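# Tuck chair under desk and park cart in bay

## Task

Roll the office chair fully under the desk so that it finishes upright and level with every wheel on the floor; park the utility cart inside the yellow taped bay so that all four of its wheels sit within the tape and none rests on the tape itself; leave the desk roughly where it started, with everything on it still there and nothing overhanging its edges; the robot must not fall or be left leaning, which counts as failure; at the end release whatever is held and move the robot away.

## Robot and tools

Robot: TidyBot++, a single-arm mobile robot. The base is 0.54 m long, 0.50 m wide and 0.38 m high, on four driven casters. On top sits one seven-joint arm with a two-finger gripper. The shoulder is 0.12 m ahead of the base centre and 0.68 m off the floor. Segment lengths are 0.42 m upper arm, 0.31 m forearm, 0.31 m wrist-to-hand point. Cameras: base_camera and wrist_camera (the latter looks along the hand).

Frames: all positions are metres. Base frame has its origin on the floor below the base centre, x ahead, y to the left, z up. The odometry frame is where the base frame was when the scene began; base_odometry reports x, y and heading (rad, left positive, -3.142 to 3.142) there, from wheel turns only, so slip reads as travel. base_tilt gives forward and right lean in degrees.

move: one action plus optional cameras and blocking.
- base: an object with any of translate_m (forward +), strafe_m (left +), rotate_rad (counter-clockwise from above +). These are relative offsets from where the base is when the command starts, along its axes at that moment, not poses. Ranges: translate_m and strafe_m -2 to 2 m, rotate_rad -6.3 to 6.3 rad.
- joints: an object keyed by name with absolute targets: joint_1_rad to joint_7_rad in radians and gripper_pos from 0 (open, gap about 85 mm) to 1 (closed). joint_2_rad is limited to -2.249..2.249, joint_4_rad to -2.579..2.579, joint_6_rad to -2.099..2.099; the others take any angle and go the short way, so turn in steps under half a turn. joint_1_rad positive turns the arm clockwise from above, opposite to rotate_rad.
- target: one flat list of seven numbers [x, y, z, qw, qx, qy, qz], an absolute hand pose in the base frame, same as the hand_pose line (point between the finger pads; hand z axis along the fingers, fingers open along hand y). With target, joints may contain only gripper_pos.
- speeds: caps for this action only, keyed translate_m / strafe_m (0.05 to 0.5 m/s) and rotate_rad (0.1 to 1.57 rad/s). When translating and strafing together, give one speed under just one key.
- cameras: list of base_camera, wrist_camera or all; omitted means all, [] means none.
- blocking: true or omitted waits until everything rests; false returns in about half a second while motion continues. A later move overrides only what it names.
A call with no action just reports state and images.

wait: seconds from 0 to 10, plus cameras. stop: brakes all your running motions; takes cameras. zoom_image: camera name and region [x0, y0, x1, y1] in pixels of that camera's latest image, top-left origin, at most 504 x 504. finished_scene: scene, the number of the current scene; it cannot be undone, and the result says if the task succeeded.

Result lines: move shows done or the worst status. base_status, joint_status and hand_status read moving, done, off_target (resting short, maybe still pushing), contact_stop or time_out (unrequested stops, after which later calls in the reply are skipped), not_followed (arm targets withheld by a self-collision check, with a cause), torque_fault, or limit_stop_at_motor_heat. hand_status done means within 10 mm and 2 degrees. hand_target is where the joint targets would place the hand. motor_effort is percent of max torque with the peak of the last action in brackets. on_its_own lists things the robot did unasked. ARM HIT, MOTOR HOT and OVER-TEMPERATURE FAULT are warnings. A refused call (out-of-range value) or an unrequested stop skips the rest of the reply's moves; an invalid key does not.

Practical tips: base moves accelerate at up to 0.5 m/s2; slow to a crawl before touching the chair, cart or desk, since contact at driving speed is a hit. A base pushing against something blocked keeps shoving until its 14 s timeout and may still report done. Odometry drifts a few centimetres over many moves; trust the images. To correct a hand target, add (wanted minus measured position) to the last target; for joints, add (wanted minus read angle) to the last command. To hold a hand still, resend hand_target, not hand_pose. Held loads make the arm sag. Out-of-reach poses make the arm wander up to 10 s. A downward-pointing hand reaches at most about 0.94 m high, only close in. The arm starts folded, hand down, reaching 0.08 m beyond the base front.

Avoid: snagging the arm on anything above about 0.6 m while the base drives or turns, hard sideways pulls or pushes with a raised hand, or reaching far out over nearby furniture, all of which can tip the robot; backing off or retracting the arm rights a slight lean. Avoid arm hits that trip a torque fault (10 s freeze), prolonged stretched or loaded poses that overheat motors, dropping or releasing moving objects, slams, and squeezing an item still resting on a surface. Brief external tugs or pushes on objects may occur. Before finishing, open the gripper and drive clear.

Each tool is called after "Request:" as name(argument=value, ...), one argument or row to a line, values as JSON.

## Session

Request:
move(
)

Scene clock: 0.00 s.
base_odometry: x=+0.000 y=+0.000 heading=+0.000
base_tilt: forward=+0.0 right=+0.4
base_status: not commanded
joint_positions: joint_1_rad=-0.022 joint_2_rad=-0.371 joint_3_rad=+3.115 joint_4_rad=-2.533 joint_5_rad=-0.008 joint_6_rad=-0.857 joint_7_rad=+1.523 gripper_pos=+0.000
joint_status: not commanded
motor_effort: joint_1_rad=+0 joint_2_rad=-1 joint_3_rad=+0 joint_4_rad=+15 joint_5_rad=+0 joint_6_rad=+2 joint_7_rad=+0
hand_pose: x=+0.2647 y=+0.0092 z=+0.5894 quat_wxyz=(-0.001, +0.998, -0.003, +0.061) (m; base frame)
hand_target: x=+0.2639 y=+0.0091 z=+0.5889 quat_wxyz=(-0.001, +0.998, -0.003, +0.060) (m; base frame)
hand_status: not commanded
pictures: base_camera, wrist_camera
Images, in order (width x height): base_camera 644x364, wrist_camera 644x476.

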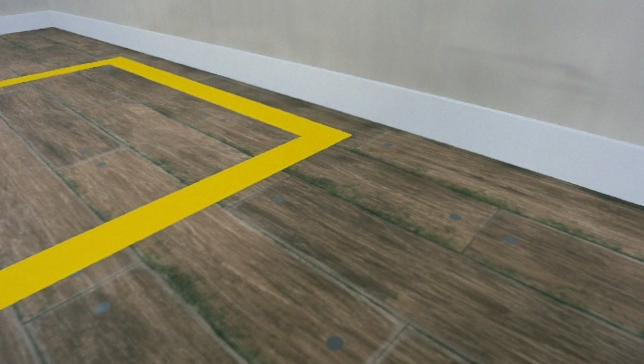

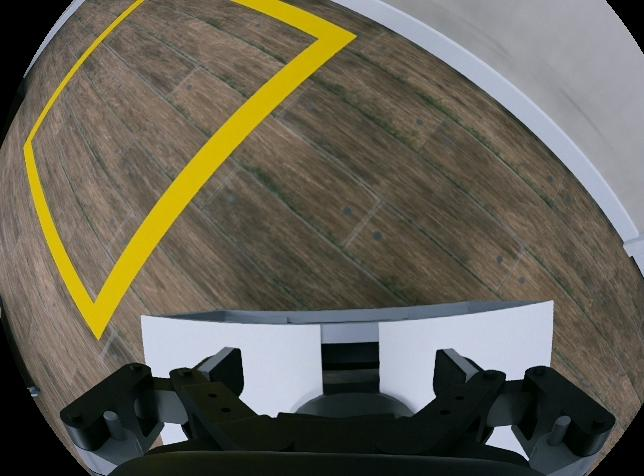

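Request:
move(
  base={"rotate_rad": 0.7},
  joints={"joint_6_rad": 0.6},
)

Request:
move(
  base={"rotate_rad": 0.8},
)

Request:
move(
  base={"rotate_rad": 0.9},
)

Request:
move(
  base={"rotate_rad": 1.0},
)

Request:
move(
  base={"rotate_rad": 1.0},
)

Scene clock: 5.17 s.
move: done
base_odometry: x=+0.000 y=+0.000 heading=+0.699
base_tilt: forward=+0.1 right=+0.5
base_status: done
joint_positions: joint_1_rad=-0.022 joint_2_rad=-0.371 joint_3_rad=+3.115 joint_4_rad=-2.530 joint_5_rad=-0.008 joint_6_rad=+0.530 joint_7_rad=+1.523 gripper_pos=+0.000
joint_status: all done
motor_effort: joint_1_rad=+0(1) joint_2_rad=-6(7) joint_3_rad=+0(2) joint_4_rad=+18(19) joint_5_rad=+0(1) joint_6_rad=+10(10) joint_7_rad=+0(1)
hand_pose: x=+0.5380 y=+0.0216 z=+0.8810 quat_wxyz=(-0.030, +0.728, -0.001, +0.685) (m; base frame)
hand_target: x=+0.5376 y=+0.0216 z=+0.8998 quat_wxyz=(-0.031, +0.705, -0.001, +0.709) (m; base frame)
hand_status: not commanded
pictures: base_camera, wrist_camera
Images, in order (width x height): base_camera 644x364, wrist_camera 644x476.

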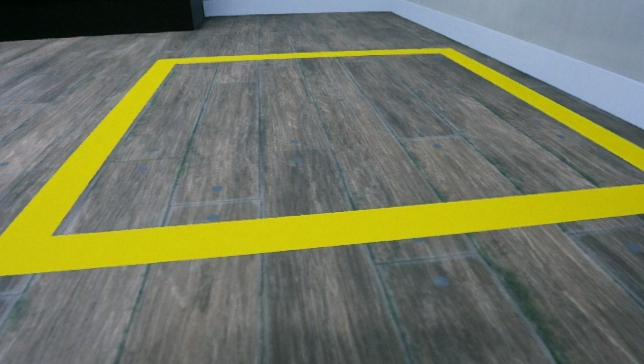

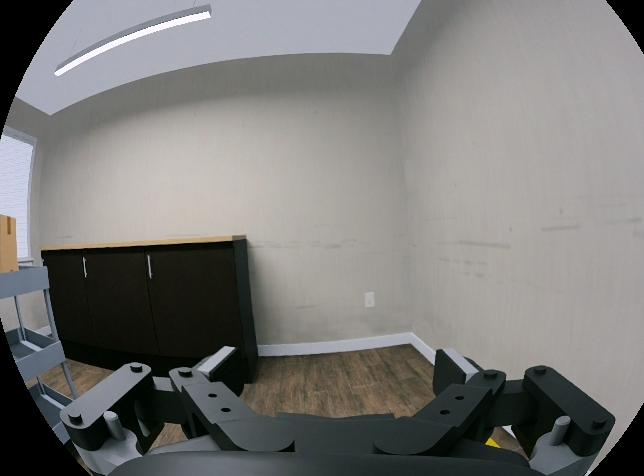

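Scene clock: 6.87 s.
move: done
base_odometry: x=+0.000 y=+0.000 heading=+1.499
base_tilt: forward=+0.1 right=+0.5
base_status: done
joint_positions: joint_1_rad=-0.022 joint_2_rad=-0.371 joint_3_rad=+3.115 joint_4_rad=-2.530 joint_5_rad=-0.008 joint_6_rad=+0.531 joint_7_rad=+1.523 gripper_pos=+0.000
joint_status: not commanded
motor_effort: joint_1_rad=+0(1) joint_2_rad=-7(7) joint_3_rad=+0(2) joint_4_rad=+18(19) joint_5_rad=+1(1) joint_6_rad=+10(10) joint_7_rad=+0(1)
hand_pose: x=+0.5380 y=+0.0219 z=+0.8813 quat_wxyz=(-0.030, +0.727, -0.001, +0.686) (m; base frame)
hand_target: x=+0.5376 y=+0.0216 z=+0.8998 quat_wxyz=(-0.031, +0.705, -0.001, +0.709) (m; base frame)
hand_status: not commanded
pictures: base_camera, wrist_camera
Images, in order (width x height): base_camera 644x364, wrist_camera 644x476.

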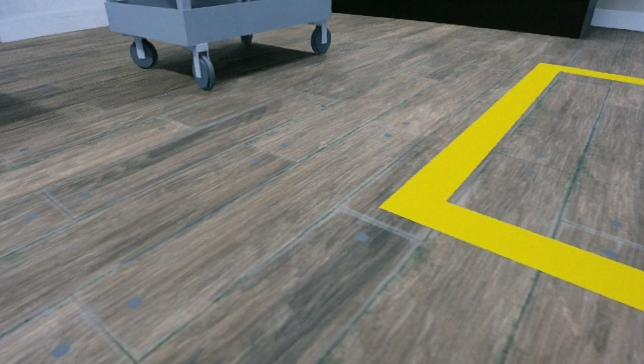

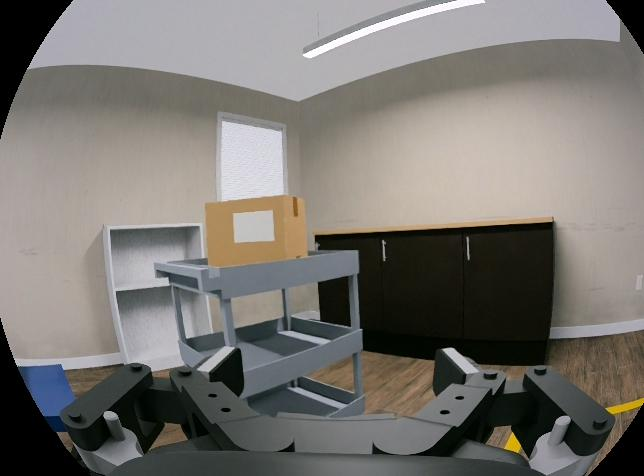

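Scene clock: 8.67 s.
move: done
base_odometry: x=+0.000 y=+0.000 heading=+2.398
base_tilt: forward=+0.0 right=+0.5
base_status: done
joint_positions: joint_1_rad=-0.022 joint_2_rad=-0.371 joint_3_rad=+3.114 joint_4_rad=-2.530 joint_5_rad=-0.008 joint_6_rad=+0.531 joint_7_rad=+1.523 gripper_pos=+0.000
joint_status: not commanded
motor_effort: joint_1_rad=+0(1) joint_2_rad=-7(7) joint_3_rad=+0(2) joint_4_rad=+19(19) joint_5_rad=+0(1) joint_6_rad=+10(10) joint_7_rad=+0(1)
hand_pose: x=+0.5380 y=+0.0221 z=+0.8814 quat_wxyz=(-0.030, +0.727, +0.000, +0.686) (m; base frame)
hand_target: x=+0.5376 y=+0.0216 z=+0.8998 quat_wxyz=(-0.031, +0.705, -0.001, +0.709) (m; base frame)
hand_status: not commanded
pictures: base_camera, wrist_camera
Images, in order (width x height): base_camera 644x364, wrist_camera 644x476.

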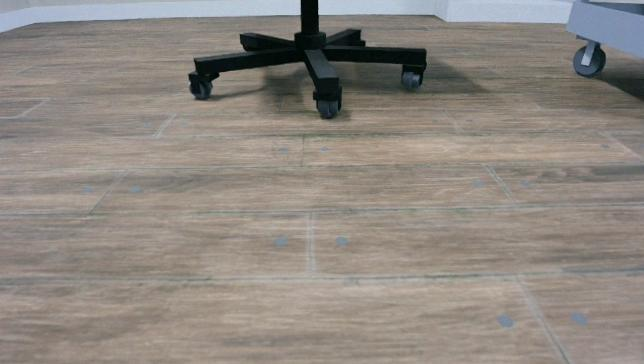

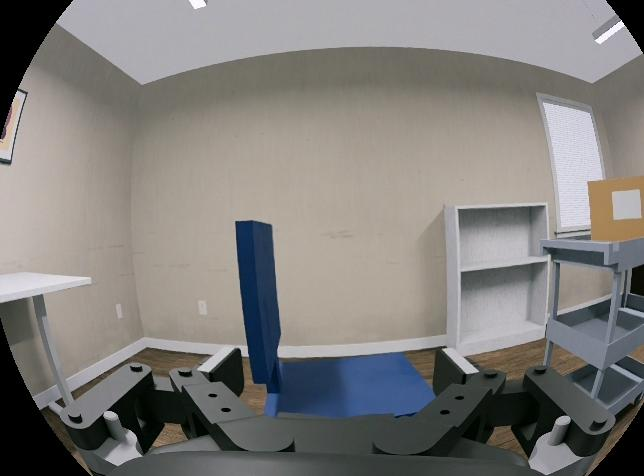

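Scene clock: 10.53 s.
move: done
base_odometry: x=+0.000 y=+0.000 heading=-2.886
base_tilt: forward=+0.0 right=+0.5
base_status: done
joint_positions: joint_1_rad=-0.022 joint_2_rad=-0.371 joint_3_rad=+3.114 joint_4_rad=-2.530 joint_5_rad=-0.008 joint_6_rad=+0.531 joint_7_rad=+1.523 gripper_pos=+0.000
joint_status: not commanded
motor_effort: joint_1_rad=+0(2) joint_2_rad=-6(7) joint_3_rad=+0(2) joint_4_rad=+19(19) joint_5_rad=+0(1) joint_6_rad=+10(10) joint_7_rad=+0(1)
hand_pose: x=+0.5380 y=+0.0223 z=+0.8815 quat_wxyz=(-0.030, +0.727, +0.000, +0.686) (m; base frame)
hand_target: x=+0.5376 y=+0.0216 z=+0.8998 quat_wxyz=(-0.031, +0.705, -0.001, +0.709) (m; base frame)
hand_status: not commanded
pictures: base_camera, wrist_camera
Images, in order (width x height): base_camera 644x364, wrist_camera 644x476.

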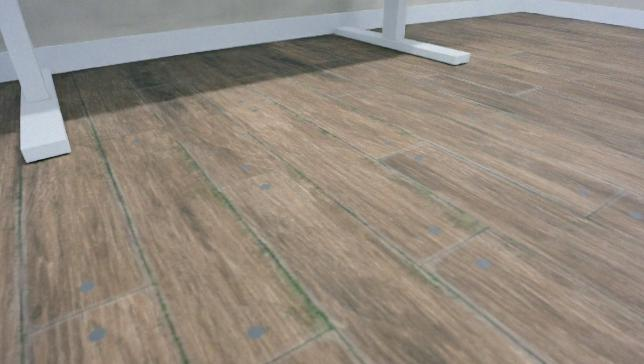

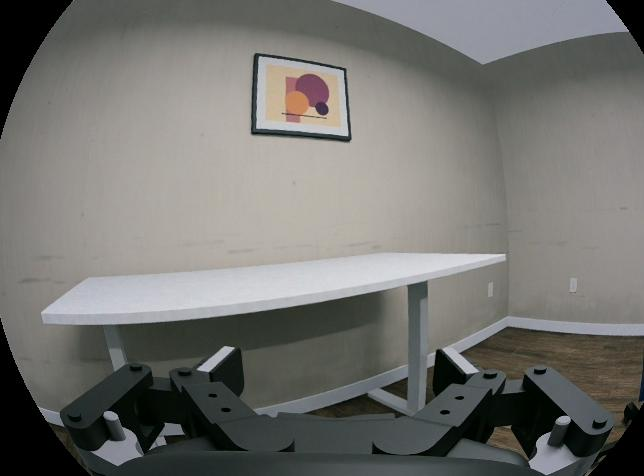

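Scene clock: 12.40 s.
move: done
base_odometry: x=+0.000 y=+0.000 heading=-1.887
base_tilt: forward=+0.1 right=+0.4
base_status: done
joint_positions: joint_1_rad=-0.022 joint_2_rad=-0.371 joint_3_rad=+3.114 joint_4_rad=-2.530 joint_5_rad=-0.008 joint_6_rad=+0.532 joint_7_rad=+1.523 gripper_pos=+0.000
joint_status: not commanded
motor_effort: joint_1_rad=+0(2) joint_2_rad=-7(7) joint_3_rad=+0(2) joint_4_rad=+19(19) joint_5_rad=+1(1) joint_6_rad=+9(10) joint_7_rad=+0(1)
hand_pose: x=+0.5380 y=+0.0225 z=+0.8815 quat_wxyz=(-0.030, +0.727, +0.000, +0.686) (m; base frame)
hand_target: x=+0.5376 y=+0.0216 z=+0.8998 quat_wxyz=(-0.031, +0.705, -0.001, +0.709) (m; base frame)
hand_status: not commanded
pictures: base_camera, wrist_camera
Images, in order (width x height): base_camera 644x364, wrist_camera 644x476.

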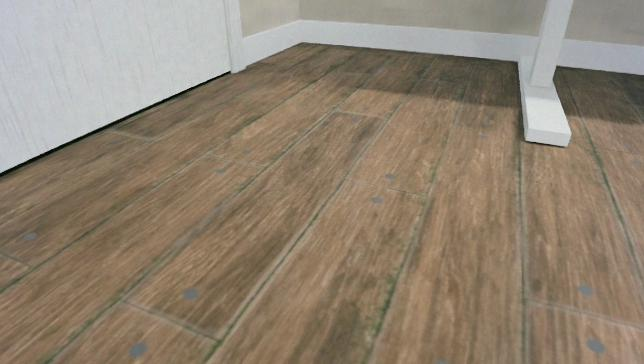

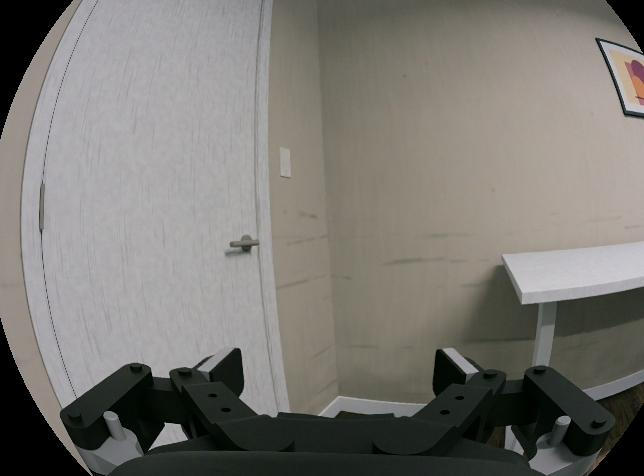

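Request:
move(
  base={"rotate_rad": -2.0},
  joints={"joint_1_rad":0,"joint_2_rad":0.6,"joint_3_rad":3.14,"joint_4_rad":-2.3,"joint_5_rad":0,"joint_6_rad":1.38,"joint_7_rad":1.57},
)

Request:
move(
  base={"strafe_m": 0.2, "translate_m":0.2},
)

Scene clock: 32.97 s.
move: done
base_odometry: x=+0.000 y=+0.000 heading=+2.397
base_tilt: forward=+0.0 right=+0.5
base_status: done
joint_positions: joint_1_rad=+0.002 joint_2_rad=+0.587 joint_3_rad=+3.139 joint_4_rad=-2.310 joint_5_rad=-0.008 joint_6_rad=+1.309 joint_7_rad=+1.534 gripper_pos=+0.000
joint_status: all done
motor_effort: joint_1_rad=+0(4) joint_2_rad=-32(34) joint_3_rad=+0(3) joint_4_rad=+8(19) joint_5_rad=+0(3) joint_6_rad=+10(11) joint_7_rad=+0(1)
hand_pose: x=+0.7394 y=-0.0011 z=+0.7217 quat_wxyz=(-0.011, +0.713, -0.017, +0.701) (m; base frame)
hand_target: x=+0.7427 y=+0.0021 z=+0.7397 quat_wxyz=(-0.001, +0.689, +0.000, +0.725) (m; base frame)
hand_status: not commanded
pictures: base_camera, wrist_camera
Images, in order (width x height): base_camera 644x364, wrist_camera 644x476.

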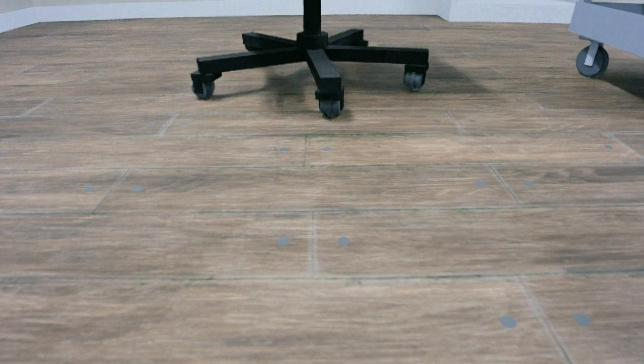

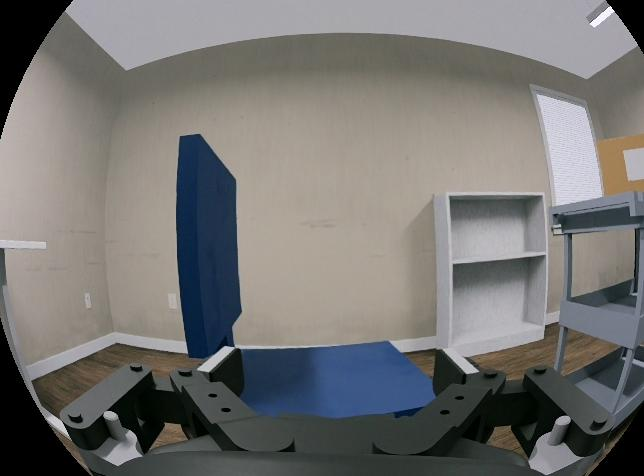

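Scene clock: 34.87 s.
move: done
base_odometry: x=-0.283 y=-0.011 heading=+2.397
base_tilt: forward=+0.0 right=+0.5
base_status: done
joint_positions: joint_1_rad=-0.001 joint_2_rad=+0.589 joint_3_rad=+3.139 joint_4_rad=-2.306 joint_5_rad=-0.008 joint_6_rad=+1.313 joint_7_rad=+1.534 gripper_pos=+0.000
joint_status: not commanded
motor_effort: joint_1_rad=+0(3) joint_2_rad=-32(33) joint_3_rad=-1(2) joint_4_rad=+8(10) joint_5_rad=+0(1) joint_6_rad=+9(10) joint_7_rad=+0(1)
hand_pose: x=+0.7406 y=+0.0012 z=+0.7234 quat_wxyz=(-0.013, +0.711, -0.016, +0.703) (m; base frame)
hand_target: x=+0.7427 y=+0.0021 z=+0.7397 quat_wxyz=(-0.001, +0.689, +0.000, +0.725) (m; base frame)
hand_status: not commanded
pictures: base_camera, wrist_camera
Images, in order (width x height): base_camera 644x364, wrist_camera 644x476.

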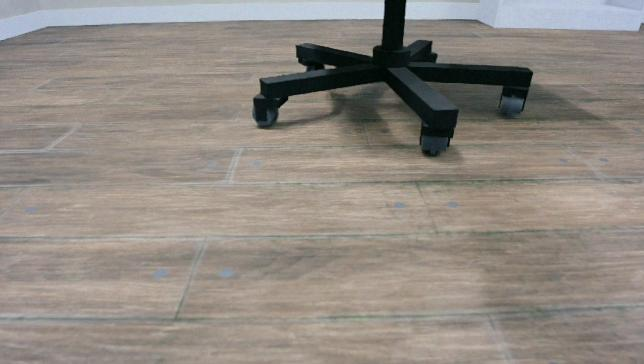

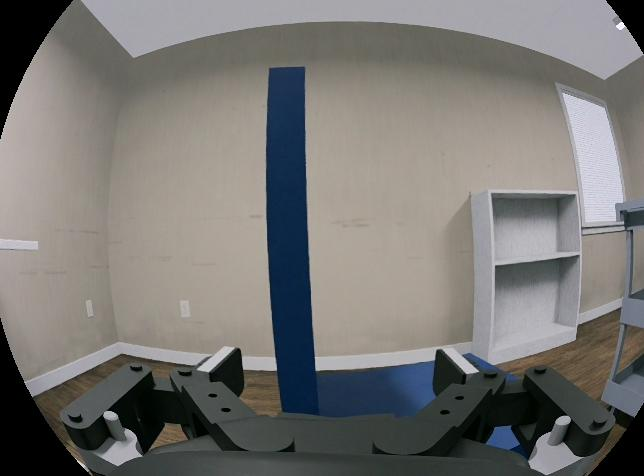

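Request:
move(
  base={"strafe_m": 0.065, "translate_m":0.3},
  speeds={"translate_m":0.2},
)

Scene clock: 40.43 s.
move: done
base_odometry: x=-0.548 y=+0.144 heading=+2.397
base_tilt: forward=+0.1 right=+0.5
base_status: done
joint_positions: joint_1_rad=-0.009 joint_2_rad=+0.595 joint_3_rad=+3.132 joint_4_rad=-2.301 joint_5_rad=-0.003 joint_6_rad=+1.322 joint_7_rad=+1.535 gripper_pos=+0.000
joint_status: not commanded
motor_effort: joint_1_rad=+2(6) joint_2_rad=-32(34) joint_3_rad=+1(4) joint_4_rad=+9(25) joint_5_rad=-2(5) joint_6_rad=+10(10) joint_7_rad=+0(1)
hand_pose: x=+0.7424 y=+0.0107 z=+0.7246 quat_wxyz=(-0.020, +0.708, -0.010, +0.706) (m; base frame)
hand_target: x=+0.7427 y=+0.0021 z=+0.7397 quat_wxyz=(-0.001, +0.689, +0.000, +0.725) (m; base frame)
hand_status: not commanded
pictures: base_camera, wrist_camera
Images, in order (width x height): base_camera 644x364, wrist_camera 644x476.

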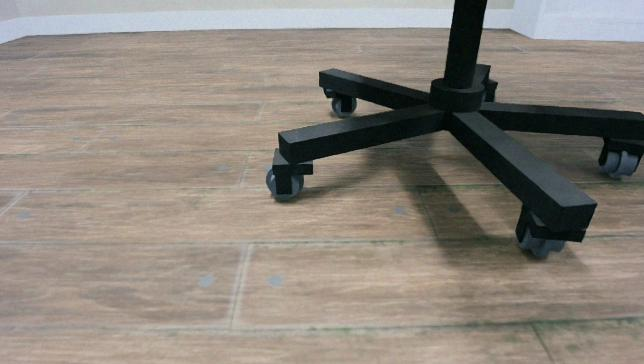

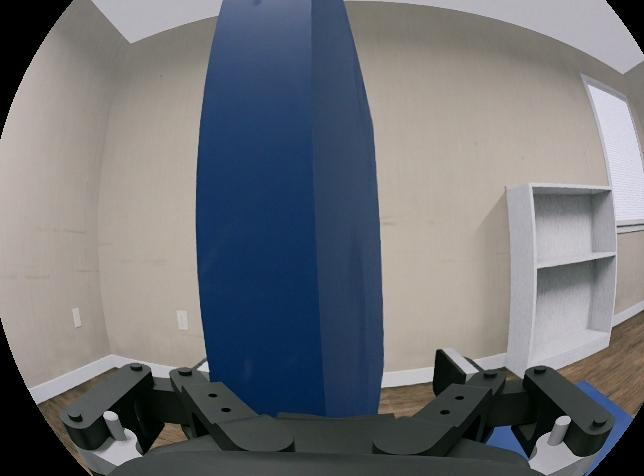

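Request:
move(
  base={"translate_m":-0.08},
  speeds={"translate_m":0.2},
  cameras=[],
)

Request:
move(
  base={"strafe_m": 0.045},
)

Scene clock: 45.47 s.
move: done
base_odometry: x=-0.489 y=+0.090 heading=+2.397
base_tilt: forward=+0.1 right=+0.4
base_status: done
joint_positions: joint_1_rad=-0.005 joint_2_rad=+0.595 joint_3_rad=+3.134 joint_4_rad=-2.298 joint_5_rad=-0.003 joint_6_rad=+1.323 joint_7_rad=+1.535 gripper_pos=+0.000
joint_status: not commanded
motor_effort: joint_1_rad=+0(4) joint_2_rad=-32(36) joint_3_rad=+0(3) joint_4_rad=+9(10) joint_5_rad=-1(3) joint_6_rad=+10(10) joint_7_rad=+0(0)
hand_pose: x=+0.7434 y=+0.0072 z=+0.7258 quat_wxyz=(-0.017, +0.707, -0.012, +0.707) (m; base frame)
hand_target: x=+0.7427 y=+0.0021 z=+0.7397 quat_wxyz=(-0.001, +0.689, +0.000, +0.725) (m; base frame)
hand_status: not commanded
pictures: none
No camera images: "cameras" was empty.

Scene clock: 46.50 s.
move: done
base_odometry: x=-0.519 y=+0.056 heading=+2.397
base_tilt: forward=+0.1 right=+0.5
base_status: done
joint_positions: joint_1_rad=-0.005 joint_2_rad=+0.595 joint_3_rad=+3.135 joint_4_rad=-2.298 joint_5_rad=-0.003 joint_6_rad=+1.323 joint_7_rad=+1.535 gripper_pos=+0.000
joint_status: not commanded
motor_effort: joint_1_rad=+0(4) joint_2_rad=-32(33) joint_3_rad=+0(3) joint_4_rad=+9(9) joint_5_rad=-1(2) joint_6_rad=+9(10) joint_7_rad=+0(1)
hand_pose: x=+0.7434 y=+0.0065 z=+0.7258 quat_wxyz=(-0.017, +0.707, -0.012, +0.707) (m; base frame)
hand_target: x=+0.7427 y=+0.0021 z=+0.7397 quat_wxyz=(-0.001, +0.689, +0.000, +0.725) (m; base frame)
hand_status: not commanded
pictures: base_camera, wrist_camera
Images, in order (width x height): base_camera 644x364, wrist_camera 644x476.

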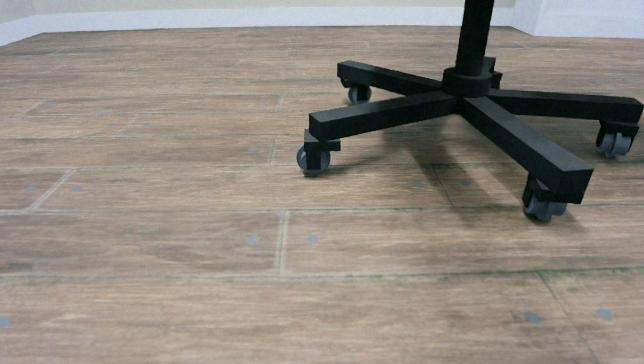

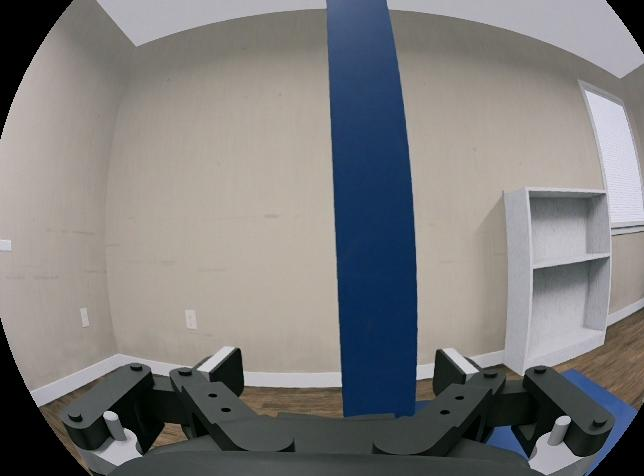

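Request:
move(
  base={"strafe_m": -0.025},
  cameras=[],
)

Request:
move(
  base={"translate_m":0.14},
  speeds={"translate_m":0.08},
)

Scene clock: 50.43 s.
move: done
base_odometry: x=-0.502 y=+0.075 heading=+2.397
base_tilt: forward=+0.0 right=+0.5
base_status: done
joint_positions: joint_1_rad=+0.004 joint_2_rad=+0.595 joint_3_rad=+3.140 joint_4_rad=-2.298 joint_5_rad=-0.003 joint_6_rad=+1.323 joint_7_rad=+1.535 gripper_pos=+0.000
joint_status: not commanded
motor_effort: joint_1_rad=+0(4) joint_2_rad=-32(34) joint_3_rad=+0(2) joint_4_rad=+8(10) joint_5_rad=+0(2) joint_6_rad=+9(10) joint_7_rad=+0(1)
hand_pose: x=+0.7435 y=-0.0015 z=+0.7257 quat_wxyz=(-0.011, +0.707, -0.015, +0.707) (m; base frame)
hand_target: x=+0.7427 y=+0.0021 z=+0.7397 quat_wxyz=(-0.001, +0.689, +0.000, +0.725) (m; base frame)
hand_status: not commanded
pictures: none
No camera images: "cameras" was empty.

Scene clock: 52.70 s.
move: done
base_odometry: x=-0.606 y=+0.170 heading=+2.397
base_tilt: forward=+0.1 right=+0.5
base_status: done
joint_positions: joint_1_rad=-0.016 joint_2_rad=+0.595 joint_3_rad=+3.128 joint_4_rad=-2.300 joint_5_rad=-0.002 joint_6_rad=+1.324 joint_7_rad=+1.536 gripper_pos=+0.000
joint_status: not commanded
motor_effort: joint_1_rad=+3(6) joint_2_rad=-32(34) joint_3_rad=+2(5) joint_4_rad=+9(16) joint_5_rad=-3(5) joint_6_rad=+10(10) joint_7_rad=+0(1)
hand_pose: x=+0.7425 y=+0.0170 z=+0.7252 quat_wxyz=(-0.024, +0.707, -0.007, +0.707) (m; base frame)
hand_target: x=+0.7427 y=+0.0021 z=+0.7397 quat_wxyz=(-0.001, +0.689, +0.000, +0.725) (m; base frame)
hand_status: not commanded
pictures: base_camera, wrist_camera
Images, in order (width x height): base_camera 644x364, wrist_camera 644x476.

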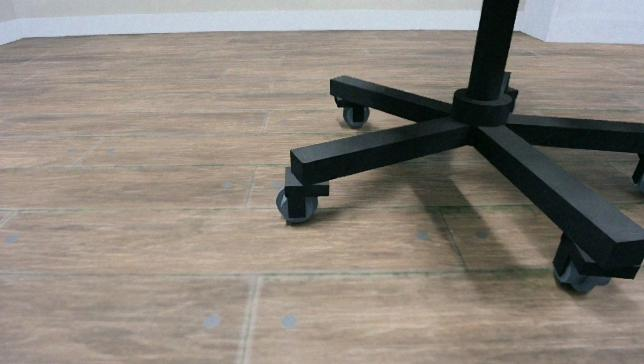

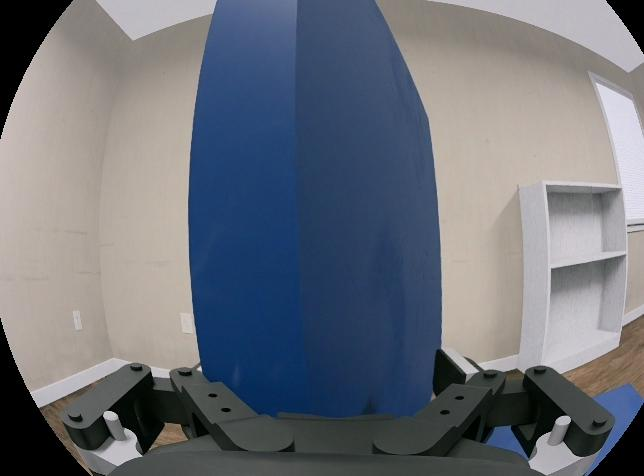

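Request:
move(
  base={"translate_m":-0.13},
  speeds={"translate_m":0.2},
  cameras=[],
)

Request:
move(
  base={"strafe_m": 0.32,"rotate_rad":-0.33},
)

Scene clock: 59.00 s.
move: done
base_odometry: x=-0.510 y=+0.082 heading=+2.398
base_tilt: forward=+0.1 right=+0.5
base_status: done
joint_positions: joint_1_rad=-0.009 joint_2_rad=+0.597 joint_3_rad=+3.130 joint_4_rad=-2.295 joint_5_rad=-0.002 joint_6_rad=+1.324 joint_7_rad=+1.536 gripper_pos=+0.000
joint_status: not commanded
motor_effort: joint_1_rad=+0(4) joint_2_rad=-32(36) joint_3_rad=+0(3) joint_4_rad=+9(11) joint_5_rad=+0(3) joint_6_rad=+9(11) joint_7_rad=+0(1)
hand_pose: x=+0.7443 y=+0.0120 z=+0.7266 quat_wxyz=(-0.021, +0.706, -0.009, +0.708) (m; base frame)
hand_target: x=+0.7427 y=+0.0021 z=+0.7397 quat_wxyz=(-0.001, +0.689, +0.000, +0.725) (m; base frame)
hand_status: not commanded
pictures: none
No camera images: "cameras" was empty.

Scene clock: 60.77 s.
move: done
base_odometry: x=-0.727 y=-0.154 heading=+2.067
base_tilt: forward=+0.1 right=+0.5
base_status: done
joint_positions: joint_1_rad=-0.005 joint_2_rad=+0.597 joint_3_rad=+3.139 joint_4_rad=-2.295 joint_5_rad=-0.002 joint_6_rad=+1.324 joint_7_rad=+1.536 gripper_pos=+0.000
joint_status: not commanded
motor_effort: joint_1_rad=+0(4) joint_2_rad=-32(33) joint_3_rad=+0(4) joint_4_rad=+9(10) joint_5_rad=+1(2) joint_6_rad=+9(10) joint_7_rad=+0(1)
hand_pose: x=+0.7445 y=+0.0047 z=+0.7265 quat_wxyz=(-0.015, +0.706, -0.012, +0.708) (m; base frame)
hand_target: x=+0.7427 y=+0.0021 z=+0.7397 quat_wxyz=(-0.001, +0.689, +0.000, +0.725) (m; base frame)
hand_status: not commanded
pictures: base_camera, wrist_camera
Images, in order (width x height): base_camera 644x364, wrist_camera 644x476.

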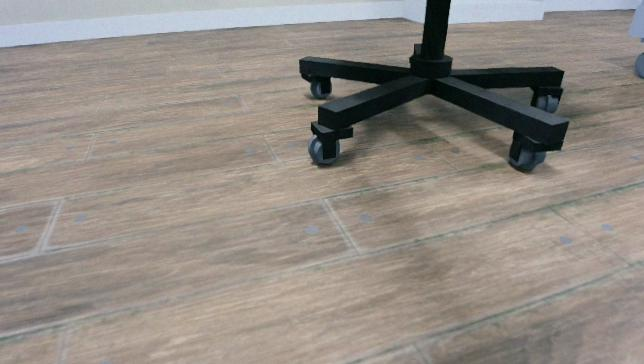

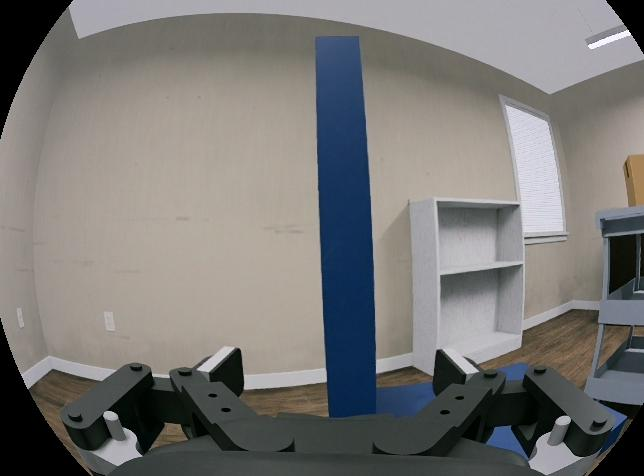

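Request:
move(
  base={"strafe_m": -0.01,"translate_m":0.27},
  speeds={"translate_m":0.12},
)

Scene clock: 65.63 s.
move: done
base_odometry: x=-0.847 y=+0.088 heading=+2.067
base_tilt: forward=+0.1 right=+0.5
base_status: done
joint_positions: joint_1_rad=-0.028 joint_2_rad=+0.599 joint_3_rad=+3.117 joint_4_rad=-2.303 joint_5_rad=+0.007 joint_6_rad=+1.326 joint_7_rad=+1.537 gripper_pos=+0.000
joint_status: not commanded
motor_effort: joint_1_rad=+5(9) joint_2_rad=-32(35) joint_3_rad=+4(6) joint_4_rad=+9(17) joint_5_rad=-4(7) joint_6_rad=+10(11) joint_7_rad=+0(1)
hand_pose: x=+0.7411 y=+0.0332 z=+0.7230 quat_wxyz=(-0.036, +0.709, +0.003, +0.705) (m; base frame)
hand_target: x=+0.7427 y=+0.0021 z=+0.7397 quat_wxyz=(-0.001, +0.689, +0.000, +0.725) (m; base frame)
hand_status: not commanded
pictures: base_camera, wrist_camera
Images, in order (width x height): base_camera 644x364, wrist_camera 644x476.

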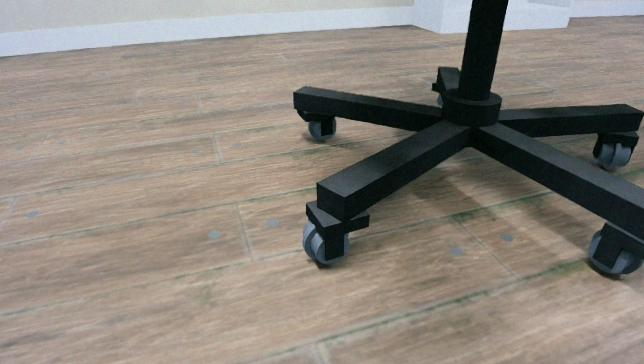

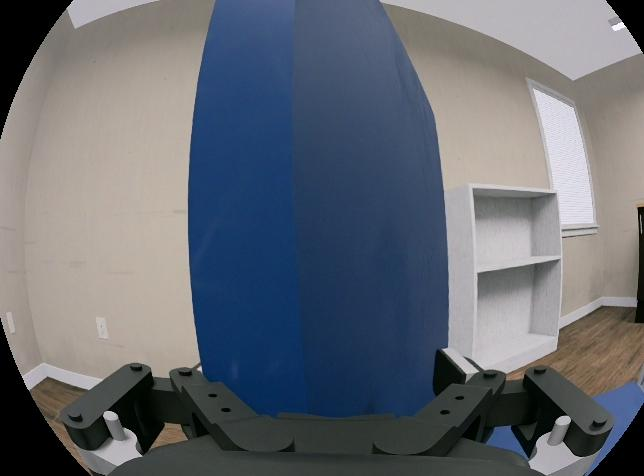

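Request:
move(
  joints={"gripper_pos":1},
)

Scene clock: 75.77 s.
move: off_target
base_odometry: x=-0.846 y=+0.088 heading=+2.067
base_tilt: forward=+0.1 right=+0.5
base_status: not commanded
joint_positions: joint_1_rad=+0.030 joint_2_rad=+0.608 joint_3_rad=+3.165 joint_4_rad=-2.291 joint_5_rad=-0.023 joint_6_rad=+1.337 joint_7_rad=+1.561 gripper_pos=+0.573
joint_status: gripper_pos off_target (ended at +0.573, target +1.000)
motor_effort: joint_1_rad=-5(10) joint_2_rad=-34(39) joint_3_rad=-4(7) joint_4_rad=+8(17) joint_5_rad=+3(8) joint_6_rad=+12(14) joint_7_rad=-1(4)
hand_pose: x=+0.7451 y=-0.0362 z=+0.7242 quat_wxyz=(+0.025, +0.704, -0.026, +0.709) (m; base frame)
hand_target: x=+0.7427 y=+0.0021 z=+0.7397 quat_wxyz=(-0.001, +0.689, +0.000, +0.725) (m; base frame)
hand_status: not commanded
pictures: base_camera, wrist_camera
Images, in order (width x height): base_camera 644x364, wrist_camera 644x476.

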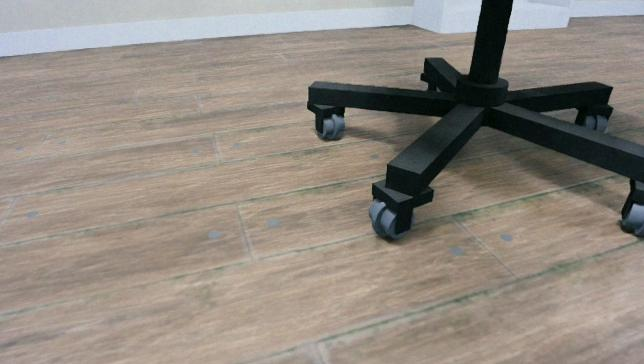

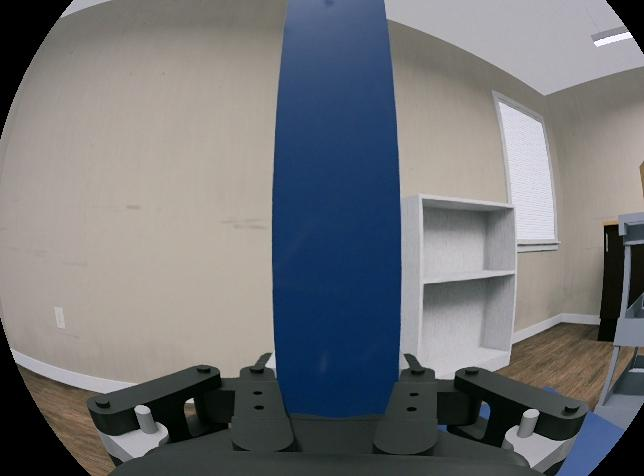

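Request:
move(
  base={"translate_m":-0.1,"strafe_m":-0.25},
  speeds={"translate_m":0.12},
  cameras=[],
)

Request:
move(
  base={"rotate_rad":-0.9},
  speeds={"rotate_rad":0.2},
)

Scene clock: 84.50 s.
move: done
base_odometry: x=-0.579 y=+0.119 heading=+2.067
base_tilt: forward=+0.1 right=+0.5
base_status: done
joint_positions: joint_1_rad=-0.039 joint_2_rad=+0.606 joint_3_rad=+3.107 joint_4_rad=-2.296 joint_5_rad=+0.073 joint_6_rad=+1.337 joint_7_rad=+1.567 gripper_pos=+0.573
joint_status: not commanded
motor_effort: joint_1_rad=+6(15) joint_2_rad=-34(38) joint_3_rad=+3(10) joint_4_rad=+7(12) joint_5_rad=-8(19) joint_6_rad=+11(15) joint_7_rad=-2(6)
hand_pose: x=+0.7404 y=+0.0644 z=+0.7245 quat_wxyz=(-0.051, +0.703, +0.047, +0.707) (m; base frame)
hand_target: x=+0.7427 y=+0.0021 z=+0.7397 quat_wxyz=(-0.001, +0.689, +0.000, +0.725) (m; base frame)
hand_status: not commanded
pictures: none
No camera images: "cameras" was empty.

Scene clock: 90.10 s.
move: done
base_odometry: x=-0.579 y=+0.120 heading=+1.169
base_tilt: forward=+0.1 right=+0.5
base_status: done
joint_positions: joint_1_rad=+0.008 joint_2_rad=+0.608 joint_3_rad=+3.135 joint_4_rad=-2.295 joint_5_rad=+0.011 joint_6_rad=+1.339 joint_7_rad=+1.574 gripper_pos=+0.573
joint_status: not commanded
motor_effort: joint_1_rad=-2(25) joint_2_rad=-32(38) joint_3_rad=-1(17) joint_4_rad=+5(13) joint_5_rad=+3(29) joint_6_rad=+9(14) joint_7_rad=+4(6)
hand_pose: x=+0.7449 y=+0.0029 z=+0.7241 quat_wxyz=(-0.002, +0.705, +0.004, +0.710) (m; base frame)
hand_target: x=+0.7427 y=+0.0021 z=+0.7397 quat_wxyz=(-0.001, +0.689, +0.000, +0.725) (m; base frame)
hand_status: not commanded
pictures: base_camera, wrist_camera
Images, in order (width x height): base_camera 644x364, wrist_camera 644x476.

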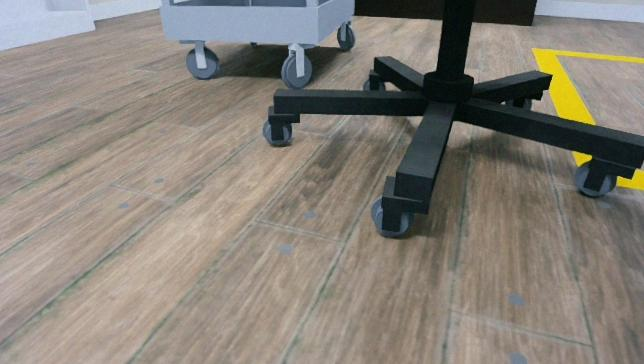

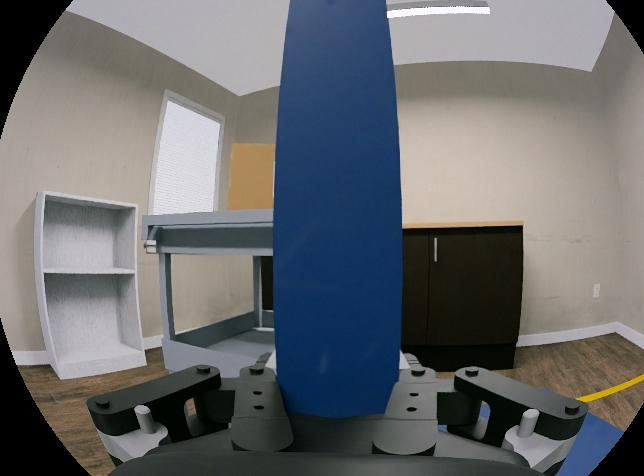

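Request:
move(
  base={"rotate_rad":-1.0},
  speeds={"rotate_rad":0.25},
  cameras=[],
)

Request:
move(
  base={"rotate_rad":-0.93},
  speeds={"rotate_rad":0.25},
)

Scene clock: 96.97 s.
move: done
base_odometry: x=-0.579 y=+0.120 heading=+0.171
base_tilt: forward=+0.1 right=+0.5
base_status: done
joint_positions: joint_1_rad=-0.012 joint_2_rad=+0.609 joint_3_rad=+3.120 joint_4_rad=-2.293 joint_5_rad=+0.038 joint_6_rad=+1.339 joint_7_rad=+1.576 gripper_pos=+0.573
joint_status: not commanded
motor_effort: joint_1_rad=+1(19) joint_2_rad=-32(38) joint_3_rad=+1(13) joint_4_rad=+5(12) joint_5_rad=-2(22) joint_6_rad=+9(14) joint_7_rad=+3(4)
hand_pose: x=+0.7444 y=+0.0311 z=+0.7242 quat_wxyz=(-0.023, +0.704, +0.024, +0.710) (m; base frame)
hand_target: x=+0.7427 y=+0.0021 z=+0.7397 quat_wxyz=(-0.001, +0.689, +0.000, +0.725) (m; base frame)
hand_status: not commanded
pictures: none
No camera images: "cameras" was empty.

Scene clock: 101.63 s.
move: done
base_odometry: x=-0.579 y=+0.120 heading=-0.757
base_tilt: forward=+0.1 right=+0.5
base_status: done
joint_positions: joint_1_rad=-0.011 joint_2_rad=+0.609 joint_3_rad=+3.119 joint_4_rad=-2.293 joint_5_rad=+0.037 joint_6_rad=+1.339 joint_7_rad=+1.577 gripper_pos=+0.573
joint_status: not commanded
motor_effort: joint_1_rad=+1(20) joint_2_rad=-32(38) joint_3_rad=+2(14) joint_4_rad=+6(12) joint_5_rad=-2(23) joint_6_rad=+9(14) joint_7_rad=+4(4)
hand_pose: x=+0.7446 y=+0.0307 z=+0.7242 quat_wxyz=(-0.023, +0.704, +0.024, +0.710) (m; base frame)
hand_target: x=+0.7427 y=+0.0021 z=+0.7397 quat_wxyz=(-0.001, +0.689, +0.000, +0.725) (m; base frame)
hand_status: not commanded
pictures: base_camera, wrist_camera
Images, in order (width x height): base_camera 644x364, wrist_camera 644x476.

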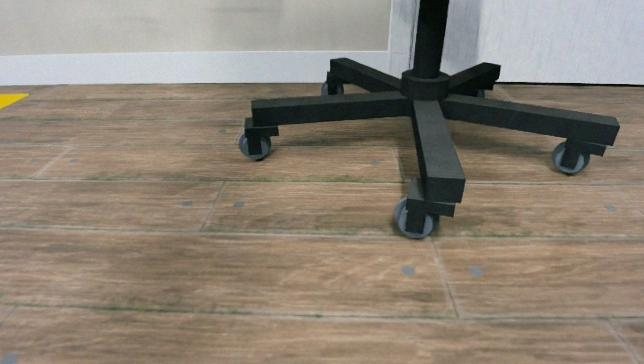

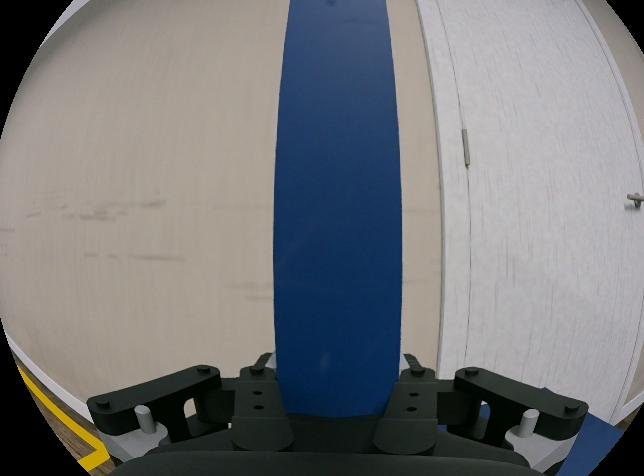

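Request:
move(
  base={"translate_m":-1.3},
  speeds={"translate_m":0.2},
  cameras=[],
)

Request:
move(
  joints={"gripper_pos":0},
)

Request:
move(
  base={"translate_m":-0.25},
  speeds={"translate_m":0.12},
)

Scene clock: 122.57 s.
move: done
base_odometry: x=-1.524 y=+1.013 heading=-0.758
base_tilt: forward=+0.1 right=+0.5
base_status: done
joint_positions: joint_1_rad=+0.022 joint_2_rad=+0.602 joint_3_rad=+3.148 joint_4_rad=-2.306 joint_5_rad=-0.001 joint_6_rad=+1.340 joint_7_rad=+1.574 gripper_pos=+0.573
joint_status: not commanded
motor_effort: joint_1_rad=-4(8) joint_2_rad=-32(42) joint_3_rad=-2(5) joint_4_rad=+10(13) joint_5_rad=+6(8) joint_6_rad=+8(15) joint_7_rad=+5(5)
hand_pose: x=+0.7411 y=-0.0156 z=+0.7238 quat_wxyz=(+0.012, +0.706, -0.008, +0.708) (m; base frame)
hand_target: x=+0.7427 y=+0.0021 z=+0.7397 quat_wxyz=(-0.001, +0.689, +0.000, +0.725) (m; base frame)
hand_status: not commanded
pictures: none
No camera images: "cameras" was empty.

Scene clock: 123.67 s.
move: done
base_odometry: x=-1.524 y=+1.012 heading=-0.758
base_tilt: forward=+0.1 right=+0.5
base_status: not commanded
joint_positions: joint_1_rad=+0.005 joint_2_rad=+0.602 joint_3_rad=+3.147 joint_4_rad=-2.303 joint_5_rad=+0.005 joint_6_rad=+1.340 joint_7_rad=+1.577 gripper_pos=+0.000
joint_status: all done
motor_effort: joint_1_rad=+0(4) joint_2_rad=-32(33) joint_3_rad=+0(2) joint_4_rad=+8(11) joint_5_rad=+0(7) joint_6_rad=+9(10) joint_7_rad=+0(5)
hand_pose: x=+0.7423 y=-0.0030 z=+0.7250 quat_wxyz=(+0.005, +0.705, +0.002, +0.709) (m; base frame)
hand_target: x=+0.7427 y=+0.0021 z=+0.7397 quat_wxyz=(-0.001, +0.689, +0.000, +0.725) (m; base frame)
hand_status: not commanded
pictures: base_camera, wrist_camera
Images, in order (width x height): base_camera 644x364, wrist_camera 644x476.

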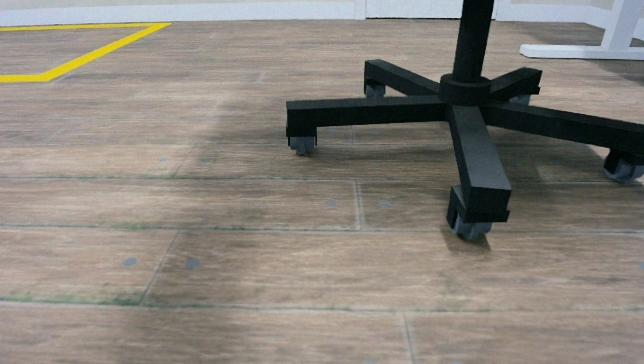

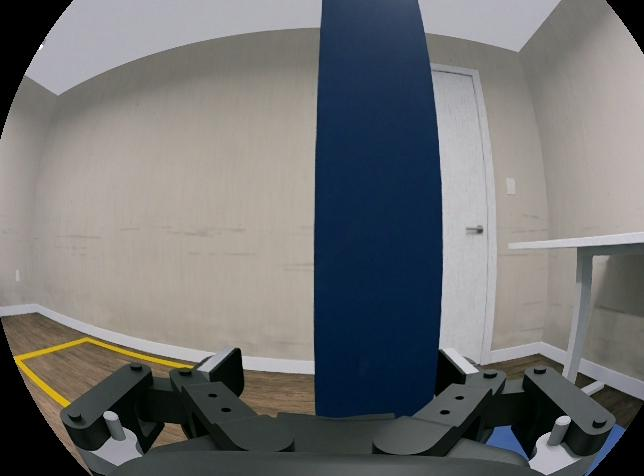

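Scene clock: 126.30 s.
move: done
base_odometry: x=-1.706 y=+1.184 heading=-0.759
base_tilt: forward=+0.0 right=+0.5
base_status: done
joint_positions: joint_1_rad=+0.005 joint_2_rad=+0.601 joint_3_rad=+3.147 joint_4_rad=-2.301 joint_5_rad=+0.005 joint_6_rad=+1.340 joint_7_rad=+1.577 gripper_pos=+0.000
joint_status: not commanded
motor_effort: joint_1_rad=+0(1) joint_2_rad=-32(35) joint_3_rad=-1(1) joint_4_rad=+8(11) joint_5_rad=+1(1) joint_6_rad=+9(10) joint_7_rad=+0(1)
hand_pose: x=+0.7428 y=-0.0030 z=+0.7262 quat_wxyz=(+0.005, +0.704, +0.002, +0.710) (m; base frame)
hand_target: x=+0.7427 y=+0.0021 z=+0.7397 quat_wxyz=(-0.001, +0.689, +0.000, +0.725) (m; base frame)
hand_status: not commanded
pictures: base_camera, wrist_camera
Images, in order (width x height): base_camera 644x364, wrist_camera 644x476.

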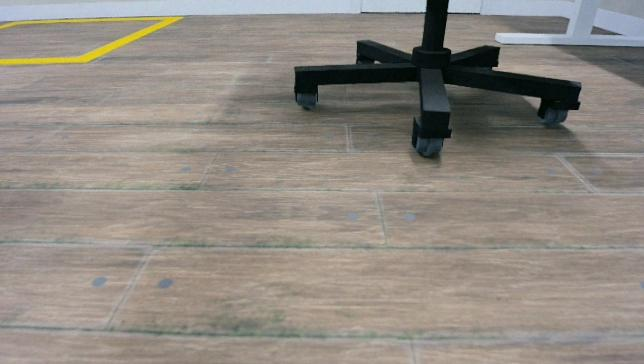

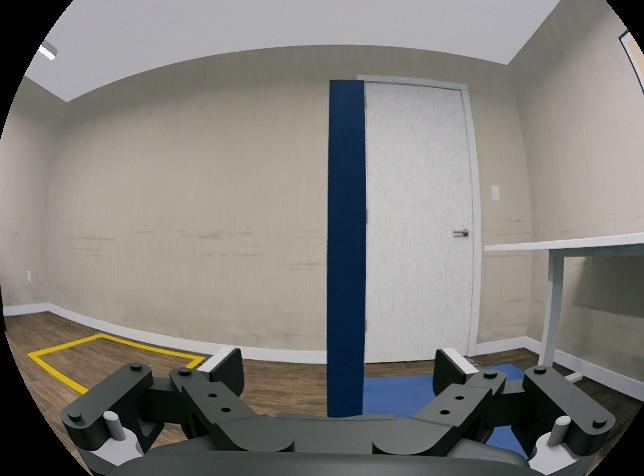

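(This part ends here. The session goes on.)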